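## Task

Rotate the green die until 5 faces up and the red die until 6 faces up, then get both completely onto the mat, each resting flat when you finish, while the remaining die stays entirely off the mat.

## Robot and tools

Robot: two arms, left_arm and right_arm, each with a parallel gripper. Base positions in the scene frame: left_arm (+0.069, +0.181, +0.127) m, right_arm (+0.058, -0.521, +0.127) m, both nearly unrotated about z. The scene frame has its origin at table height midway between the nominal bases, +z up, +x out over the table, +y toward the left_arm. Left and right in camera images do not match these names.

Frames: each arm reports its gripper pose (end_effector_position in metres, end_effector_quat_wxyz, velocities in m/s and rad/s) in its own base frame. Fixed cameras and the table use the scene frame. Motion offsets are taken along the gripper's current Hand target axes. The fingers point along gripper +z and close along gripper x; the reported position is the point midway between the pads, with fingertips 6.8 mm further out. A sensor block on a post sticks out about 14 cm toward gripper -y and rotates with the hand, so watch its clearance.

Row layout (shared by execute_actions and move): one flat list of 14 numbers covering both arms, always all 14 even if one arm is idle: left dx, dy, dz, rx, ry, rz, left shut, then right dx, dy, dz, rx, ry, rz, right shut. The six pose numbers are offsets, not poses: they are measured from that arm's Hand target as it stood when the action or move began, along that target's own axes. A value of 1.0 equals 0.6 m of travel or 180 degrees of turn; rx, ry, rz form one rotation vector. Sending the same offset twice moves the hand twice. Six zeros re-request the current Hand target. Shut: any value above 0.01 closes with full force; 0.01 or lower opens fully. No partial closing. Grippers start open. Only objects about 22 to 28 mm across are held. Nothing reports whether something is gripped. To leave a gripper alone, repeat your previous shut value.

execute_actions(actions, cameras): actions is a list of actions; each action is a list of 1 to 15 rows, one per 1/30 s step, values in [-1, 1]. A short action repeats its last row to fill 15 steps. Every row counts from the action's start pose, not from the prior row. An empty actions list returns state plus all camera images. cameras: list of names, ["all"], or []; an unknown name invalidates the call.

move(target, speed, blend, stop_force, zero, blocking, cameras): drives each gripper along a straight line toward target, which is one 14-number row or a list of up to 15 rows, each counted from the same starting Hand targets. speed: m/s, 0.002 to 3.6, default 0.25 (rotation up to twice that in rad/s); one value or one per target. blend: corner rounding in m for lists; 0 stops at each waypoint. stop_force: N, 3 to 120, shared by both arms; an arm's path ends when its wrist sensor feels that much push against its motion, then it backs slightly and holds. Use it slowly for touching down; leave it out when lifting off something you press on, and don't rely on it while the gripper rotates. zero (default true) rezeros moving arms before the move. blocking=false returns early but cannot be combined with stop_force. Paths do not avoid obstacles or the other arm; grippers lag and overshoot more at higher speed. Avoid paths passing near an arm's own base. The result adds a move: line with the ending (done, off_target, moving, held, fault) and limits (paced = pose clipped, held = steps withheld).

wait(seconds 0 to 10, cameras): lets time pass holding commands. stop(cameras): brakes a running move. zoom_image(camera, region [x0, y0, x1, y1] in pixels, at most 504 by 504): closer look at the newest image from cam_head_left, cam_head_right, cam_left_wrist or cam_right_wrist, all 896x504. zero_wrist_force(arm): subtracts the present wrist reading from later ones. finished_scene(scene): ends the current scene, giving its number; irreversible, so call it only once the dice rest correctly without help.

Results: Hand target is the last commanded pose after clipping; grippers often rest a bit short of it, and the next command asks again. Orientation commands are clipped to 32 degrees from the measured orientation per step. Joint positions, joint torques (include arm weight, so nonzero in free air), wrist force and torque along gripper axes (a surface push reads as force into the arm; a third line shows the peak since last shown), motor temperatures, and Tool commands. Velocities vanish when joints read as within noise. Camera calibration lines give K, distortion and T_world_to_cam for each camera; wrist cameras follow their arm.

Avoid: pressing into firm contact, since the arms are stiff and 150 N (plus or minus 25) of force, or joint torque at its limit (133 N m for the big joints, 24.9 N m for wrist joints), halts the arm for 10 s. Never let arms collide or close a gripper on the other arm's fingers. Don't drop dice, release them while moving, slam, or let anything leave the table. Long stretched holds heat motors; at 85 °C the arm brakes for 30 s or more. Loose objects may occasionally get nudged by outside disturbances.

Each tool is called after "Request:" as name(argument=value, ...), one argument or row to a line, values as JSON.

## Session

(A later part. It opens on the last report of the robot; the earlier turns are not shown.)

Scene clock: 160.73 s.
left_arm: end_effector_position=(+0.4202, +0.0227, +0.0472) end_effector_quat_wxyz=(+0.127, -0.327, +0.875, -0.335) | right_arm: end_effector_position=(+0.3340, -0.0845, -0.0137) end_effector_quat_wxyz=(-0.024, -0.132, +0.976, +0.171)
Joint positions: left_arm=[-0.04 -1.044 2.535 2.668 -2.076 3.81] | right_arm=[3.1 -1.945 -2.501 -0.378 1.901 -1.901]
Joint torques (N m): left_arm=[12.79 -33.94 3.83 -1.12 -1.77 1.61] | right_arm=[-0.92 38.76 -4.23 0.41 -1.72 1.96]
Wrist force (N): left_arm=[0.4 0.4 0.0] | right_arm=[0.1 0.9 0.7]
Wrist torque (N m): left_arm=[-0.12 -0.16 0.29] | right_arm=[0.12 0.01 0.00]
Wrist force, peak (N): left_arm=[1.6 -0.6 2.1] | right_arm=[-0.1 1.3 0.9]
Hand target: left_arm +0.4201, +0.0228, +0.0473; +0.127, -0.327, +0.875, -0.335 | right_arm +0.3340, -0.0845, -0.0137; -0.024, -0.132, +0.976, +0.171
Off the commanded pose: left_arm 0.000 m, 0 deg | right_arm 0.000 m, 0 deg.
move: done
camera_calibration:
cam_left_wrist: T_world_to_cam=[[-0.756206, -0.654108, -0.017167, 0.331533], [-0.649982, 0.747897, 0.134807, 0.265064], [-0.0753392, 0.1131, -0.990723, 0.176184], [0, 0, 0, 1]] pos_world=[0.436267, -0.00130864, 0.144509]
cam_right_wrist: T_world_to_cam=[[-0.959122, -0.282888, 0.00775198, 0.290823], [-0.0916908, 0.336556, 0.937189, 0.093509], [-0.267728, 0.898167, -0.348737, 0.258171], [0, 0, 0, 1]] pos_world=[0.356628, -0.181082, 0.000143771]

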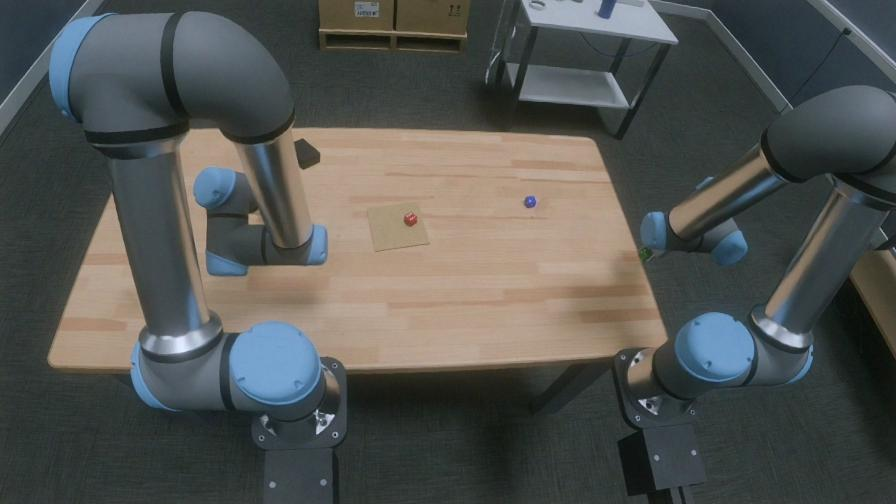

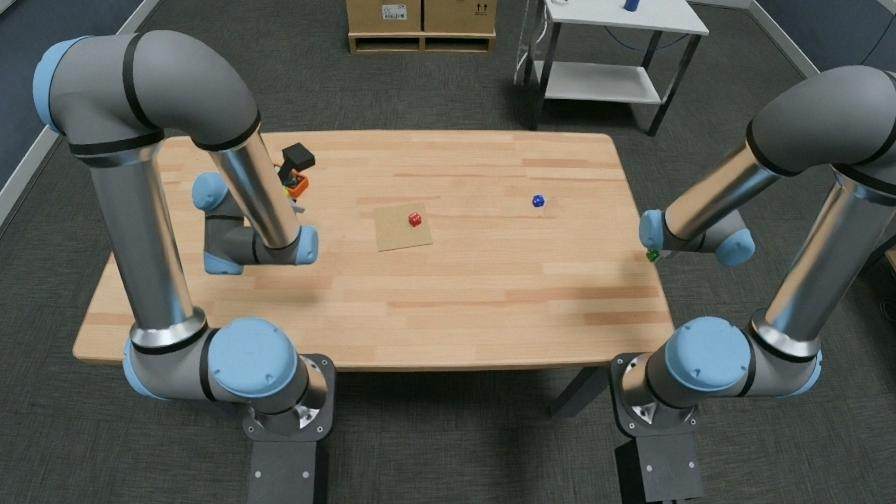

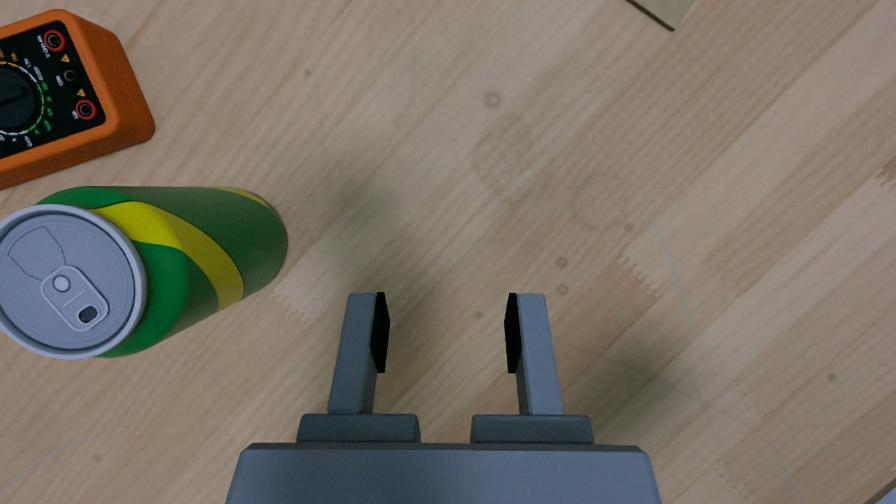

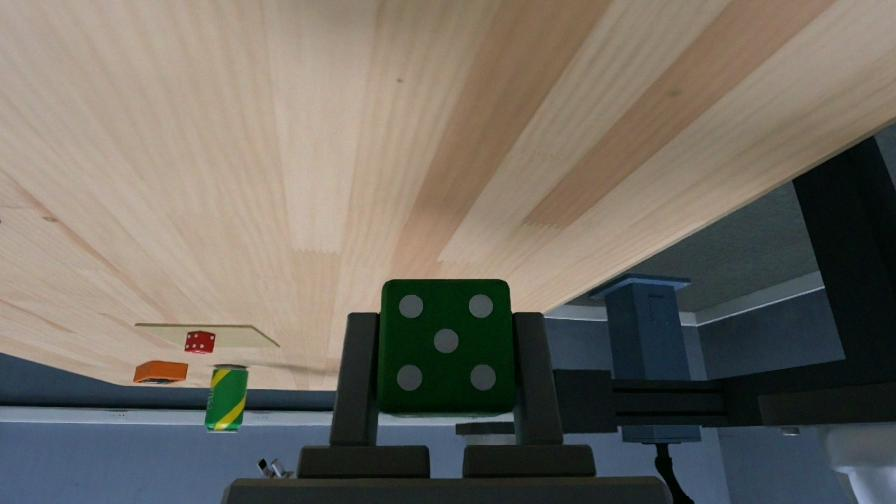

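Request:
move(
  target=[-0.218,0.153,-0.205,0,0,0,0,0,0.034,-0.094,0.111,0,0,1],
  speed=0.5,
)

Request:
move(
  target=[0,0,0,0,0,0,0,-0.479,0.975,0.127,0,0,-0.692,1],
  speed=0.7,
)

Request:
move(
  target=[0,0,0,0,0,0,0,0,0,0,0.2333,0,0,1],
  speed=0.5,
  cameras=["all"],
)

Request:
zoom_image(
  camera="cam_head_left",
  region=[350, 180, 470, 270],
)

Scene clock: 185.07 s.
left_arm: end_effector_position=(+0.4197, +0.2220, +0.0777) end_effector_quat_wxyz=(+0.127, -0.327, +0.875, -0.335) end_effector_velocity=(+0.000, +0.000, +0.001) end_effector_angular_velocity=(+0.000, -0.001, -0.002) | right_arm: end_effector_position=(+0.3341, -0.0845, +0.0463) end_effector_quat_wxyz=(-0.001, -0.134, +0.991, -0.001)
Joint positions: left_arm=[0.47 -1.157 2.267 3.384 -2.275 4.386] | right_arm=[3.292 -1.649 -2.572 -0.492 1.57 -1.69]
Joint velocities: left_arm=[0.001 -0.001 -0.002 0.005 -0.001 0.003] | right_arm=[within noise]
Joint torques (N m): left_arm=[11.02 -36.52 -18.1 -0.68 0.51 1.66] | right_arm=[-1.27 10.29 23.88 2.81 -1.49 -0.28]
Wrist force (N): left_arm=[0.4 0.5 0.2] | right_arm=[0.1 1.3 1.2]
Wrist torque (N m): left_arm=[-0.11 -0.15 0.28] | right_arm=[0.12 -0.02 0.02]
Wrist force, peak (N): left_arm=[-1.0 2.1 -1.2] | right_arm=[0.2 0.8 1.6]
Hand target: left_arm +0.4197, +0.2221, +0.0778; +0.127, -0.327, +0.875, -0.335 | right_arm +0.3341, -0.0845, +0.0463; -0.001, -0.134, +0.991, -0.001
Off the commanded pose: left_arm 0.000 m, 0 deg | right_arm 0.000 m, 0 deg.
move: done

Scene clock: 187.30 s.
left_arm: end_effector_position=(+0.4197, +0.2221, +0.0778) end_effector_quat_wxyz=(+0.127, -0.327, +0.875, -0.335) | right_arm: end_effector_position=(+0.4551, +0.5557, -0.0310) end_effector_quat_wxyz=(+0.001, +0.940, -0.342, +0.000)
Joint positions: left_arm=[0.47 -1.157 2.266 3.384 -2.275 4.386] | right_arm=[4.213 -2.442 -1.47 -0.802 1.571 -2.943]
Joint torques (N m): left_arm=[12.14 -41.86 -19.05 -0.98 -1.38 1.52] | right_arm=[-7.52 62.97 23.32 2.94 1.04 -1.76]
Wrist force (N): left_arm=[0.6 0.7 0.1] | right_arm=[-0.2 1.1 0.8]
Wrist torque (N m): left_arm=[-0.09 -0.17 0.23] | right_arm=[0.13 0.02 -0.17]
Wrist force, peak (N): left_arm=[0.8 0.7 -0.1] | right_arm=[0.1 1.3 1.1]
Hand target: left_arm +0.4197, +0.2221, +0.0778; +0.127, -0.327, +0.875, -0.335 | right_arm +0.4552, +0.5558, -0.0309; +0.001, +0.940, -0.342, +0.000
Off the commanded pose: left_arm 0.000 m, 0 deg | right_arm 0.000 m, 0 deg.
move: done

Scene clock: 188.63 s.
left_arm: end_effector_position=(+0.4197, +0.2221, +0.0778) end_effector_quat_wxyz=(+0.127, -0.327, +0.875, -0.335) | right_arm: end_effector_position=(+0.4551, +0.5558, -0.0310) end_effector_quat_wxyz=(-0.336, +0.878, -0.319, +0.122)
Joint positions: left_arm=[0.47 -1.157 2.266 3.384 -2.275 4.386] | right_arm=[4.257 -2.522 -1.791 0.317 1.41 -2.959]
Joint torques (N m): left_arm=[12.65 -42.29 -19.39 -0.95 -2.39 1.38] | right_arm=[-5.86 62.82 22.97 4.48 1.71 1.87]
Wrist force (N): left_arm=[0.6 0.4 -0.1] | right_arm=[-0.1 0.8 0.3]
Wrist torque (N m): left_arm=[-0.11 -0.17 0.22] | right_arm=[0.16 0.00 -0.08]
Wrist force, peak (N): left_arm=[0.7 0.9 0.0] | right_arm=[-0.2 1.3 1.0]
Hand target: left_arm +0.4197, +0.2221, +0.0778; +0.127, -0.327, +0.875, -0.335 | right_arm +0.4552, +0.5558, -0.0309; -0.336, +0.878, -0.319, +0.122
Off the commanded pose: left_arm 0.000 m, 0 deg | right_arm 0.000 m, 0 deg.
move: done
camera_calibration:
cam_left_wrist: T_world_to_cam=[[-0.756195, -0.654124, -0.0170272, 0.462083], [-0.649983, 0.747899, 0.134797, 0.111485], [-0.0754395, 0.113, -0.990727, 0.183975], [0, 0, 0, 1]] pos_world=[0.435767, 0.198091, 0.175109]
cam_right_wrist: T_world_to_cam=[[0.76768, -0.640573, 0.0182774, 0.00154474], [-0.636668, -0.759134, 0.135532, 0.73747], [-0.0729431, -0.115682, -0.990604, 0.164314], [0, 0, 0, 1]] pos_world=[0.480324, 0.579836, 0.0627916]

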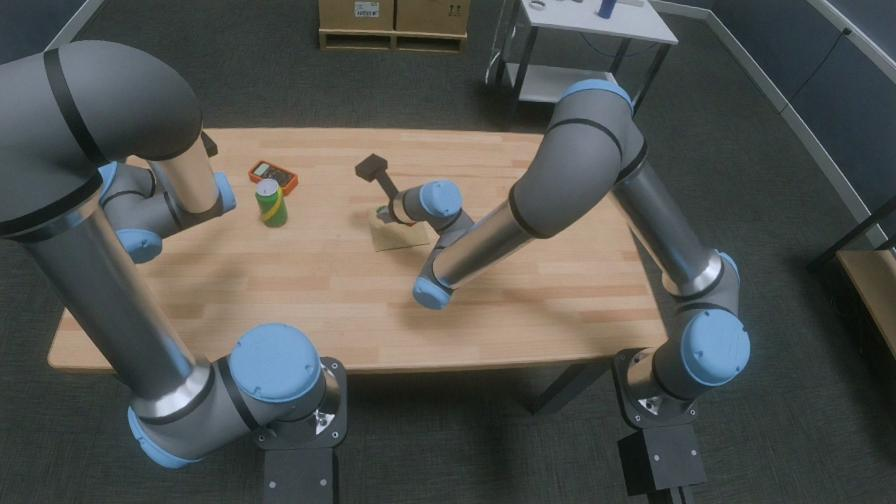

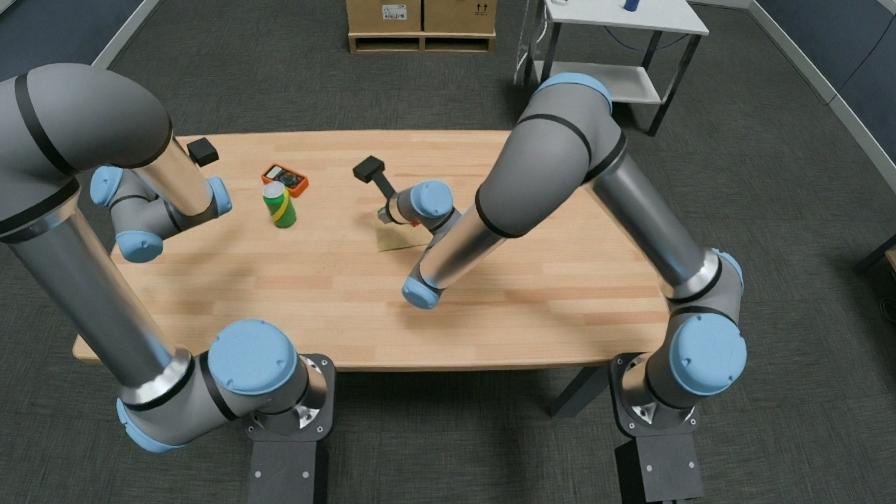

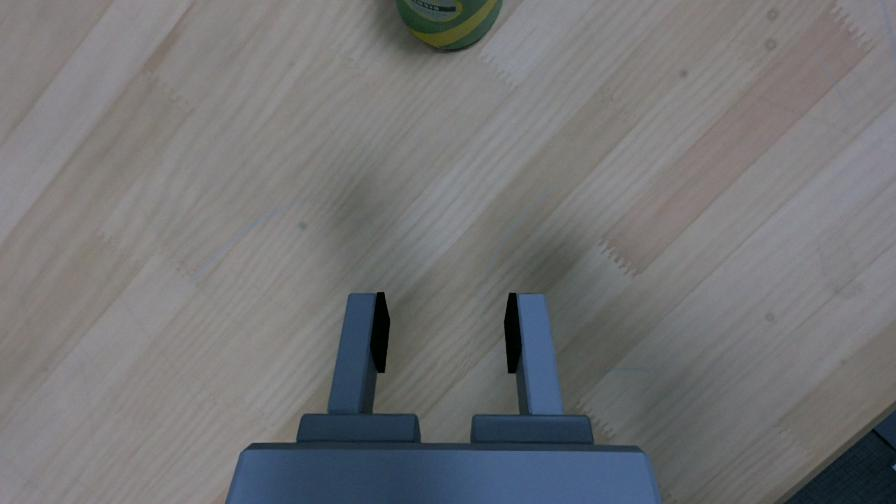

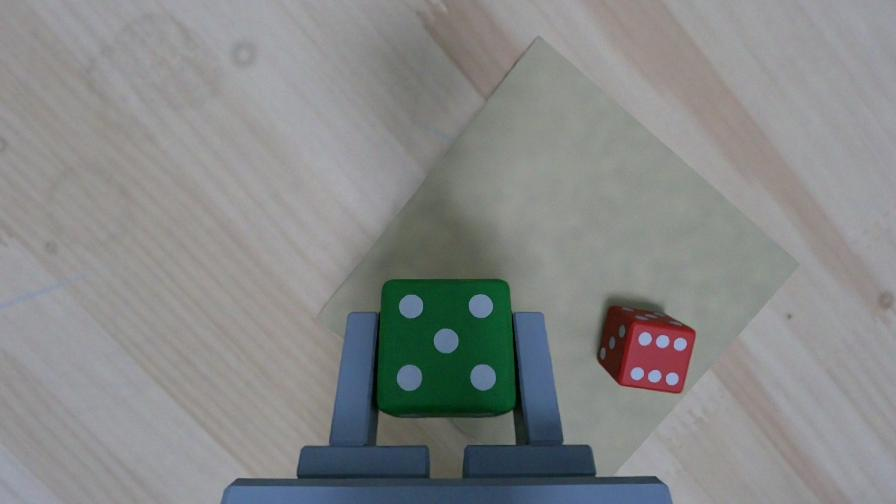

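Scaled by 4.200 from the camera's 896x504 image, which has a finer 1280x720 frame.

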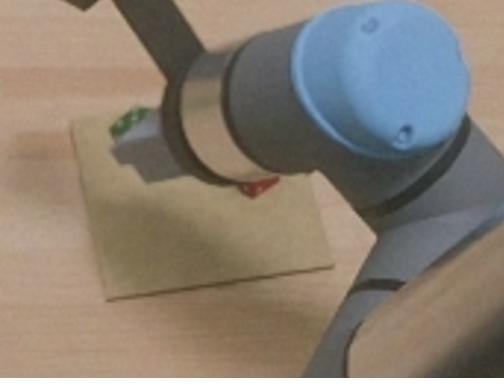

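Request:
move(
  target=[0,0,0,0,0,0,0,0.013,0.0697,0.0774,0,0,0,1],
  speed=0.1,
)

Request:
move(
  target=[0,0,0,0,0,0,0,0,0.0178,0.0198,0,0,0,1],
  speed=0.012,
  stop_force=6,
)

Request:
move(
  target=[
    [0,0,0,0,0,0,0,0,0,0,0,0,0,0],
    [0,0,0,0,0,0,0,0,0,-0.12,0,0,0,0],
  ],
  speed=0.15,
  cameras=["cam_right_wrist"],
)

Scene clock: 199.40 s.
left_arm: end_effector_position=(+0.4197, +0.2221, +0.0778) end_effector_quat_wxyz=(+0.127, -0.327, +0.875, -0.335) | right_arm: end_effector_position=(+0.4612, +0.5507, -0.0934) end_effector_quat_wxyz=(-0.336, +0.878, -0.319, +0.122)
Joint positions: left_arm=[0.47 -1.157 2.266 3.384 -2.275 4.386] | right_arm=[4.244 -2.663 -1.735 0.404 1.418 -2.97]
Joint torques (N m): left_arm=[12.66 -41.52 -18.83 -0.97 -2.39 1.29] | right_arm=[3.56 65.11 -2.93 0.79 0.18 0.21]
Wrist force (N): left_arm=[0.4 0.6 -0.1] | right_arm=[-0.2 0.9 0.3]
Wrist torque (N m): left_arm=[-0.10 -0.15 0.22] | right_arm=[0.15 0.04 0.02]
Wrist force, peak (N): left_arm=[1.0 0.4 0.0] | right_arm=[0.1 1.7 0.9]
Hand target: left_arm +0.4197, +0.2221, +0.0778; +0.127, -0.327, +0.875, -0.335 | right_arm +0.4611, +0.5507, -0.0934; -0.336, +0.878, -0.319, +0.122
Off the commanded pose: left_arm 0.000 m, 0 deg | right_arm 0.000 m, 0 deg.
move: done

Scene clock: 201.53 s.
left_arm: end_effector_position=(+0.4197, +0.2221, +0.0778) end_effector_quat_wxyz=(+0.127, -0.327, +0.875, -0.335) | right_arm: end_effector_position=(+0.4611, +0.5507, -0.1068) end_effector_quat_wxyz=(-0.336, +0.878, -0.319, +0.122)
Joint positions: left_arm=[0.47 -1.157 2.266 3.384 -2.275 4.386] | right_arm=[4.244 -2.693 -1.721 0.419 1.418 -2.97]
Joint torques (N m): left_arm=[12.5 -41.91 -19.49 -1.19 -2.64 1.39] | right_arm=[5.97 60.44 -6.48 -0.48 -2.18 1.82]
Wrist force (N): left_arm=[0.7 0.6 -0.2] | right_arm=[-0.6 -4.7 -3.5]
Wrist torque (N m): left_arm=[-0.10 -0.18 0.22] | right_arm=[0.17 0.01 0.04]
Wrist force, peak (N): left_arm=[1.0 0.6 -0.1] | right_arm=[0.6 -6.8 -13.6]
Hand target: left_arm +0.4197, +0.2221, +0.0778; +0.127, -0.327, +0.875, -0.335 | right_arm +0.4611, +0.5507, -0.1068; -0.336, +0.878, -0.319, +0.122 (not the last commanded pose)
Off the commanded pose: left_arm 0.000 m, 0 deg | right_arm 0.003 m, 0 deg.
move: contact (right_arm)

Scene clock: 203.00 s.
left_arm: end_effector_position=(+0.4197, +0.2221, +0.0778) end_effector_quat_wxyz=(+0.127, -0.327, +0.875, -0.335) | right_arm: end_effector_position=(+0.4301, +0.5139, -0.0531) end_effector_quat_wxyz=(-0.336, +0.878, -0.319, +0.122)
Joint positions: left_arm=[0.47 -1.157 2.266 3.384 -2.275 4.386] | right_arm=[4.265 -2.534 -1.921 0.458 1.404 -2.954]
Joint torques (N m): left_arm=[12.75 -41.93 -19.33 -1.17 -2.5 1.29] | right_arm=[-6.83 38.31 9.98 0.84 1.68 -1.82]
Wrist force (N): left_arm=[0.6 0.4 0.1] | right_arm=[-0.1 0.7 0.1]
Wrist torque (N m): left_arm=[-0.12 -0.16 0.22] | right_arm=[0.15 0.02 -0.12]
Wrist force, peak (N): left_arm=[1.0 0.5 -0.2] | right_arm=[0.1 0.8 1.6]
Hand target: left_arm +0.4197, +0.2221, +0.0778; +0.127, -0.327, +0.875, -0.335 | right_arm +0.4302, +0.5138, -0.0532; -0.336, +0.878, -0.319, +0.122
Off the commanded pose: left_arm 0.000 m, 0 deg | right_arm 0.000 m, 0 deg.
move: done
camera_calibration:
cam_right_wrist: T_world_to_cam=[[0.767623, -0.640642, 0.0182606, -0.00571222], [-0.636772, -0.759137, 0.135028, 0.692874], [-0.0726423, -0.115278, -0.990673, 0.135408], [0, 0, 0, 1]] pos_world=[0.455424, 0.537936, 0.0406923]
Images, in order (width x height): cam_right_wrist 896x504.

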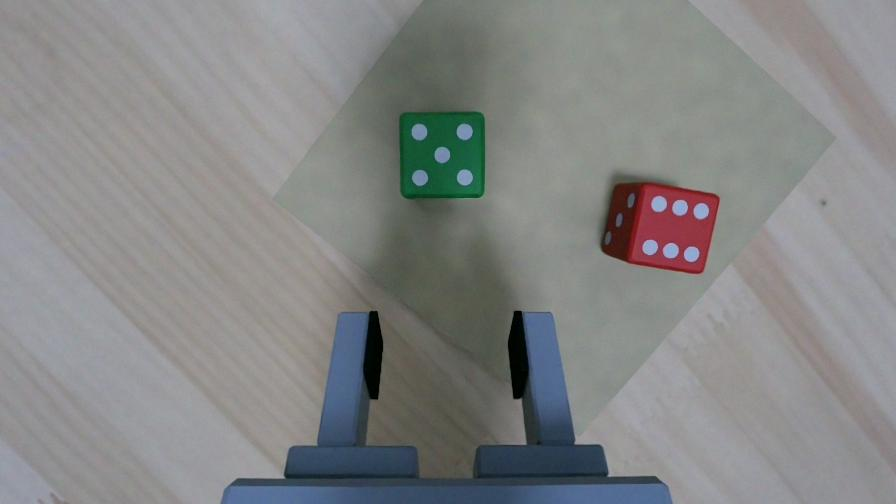

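Request:
finished_scene(
  scene=2,
)

The scene is finished: the task was done.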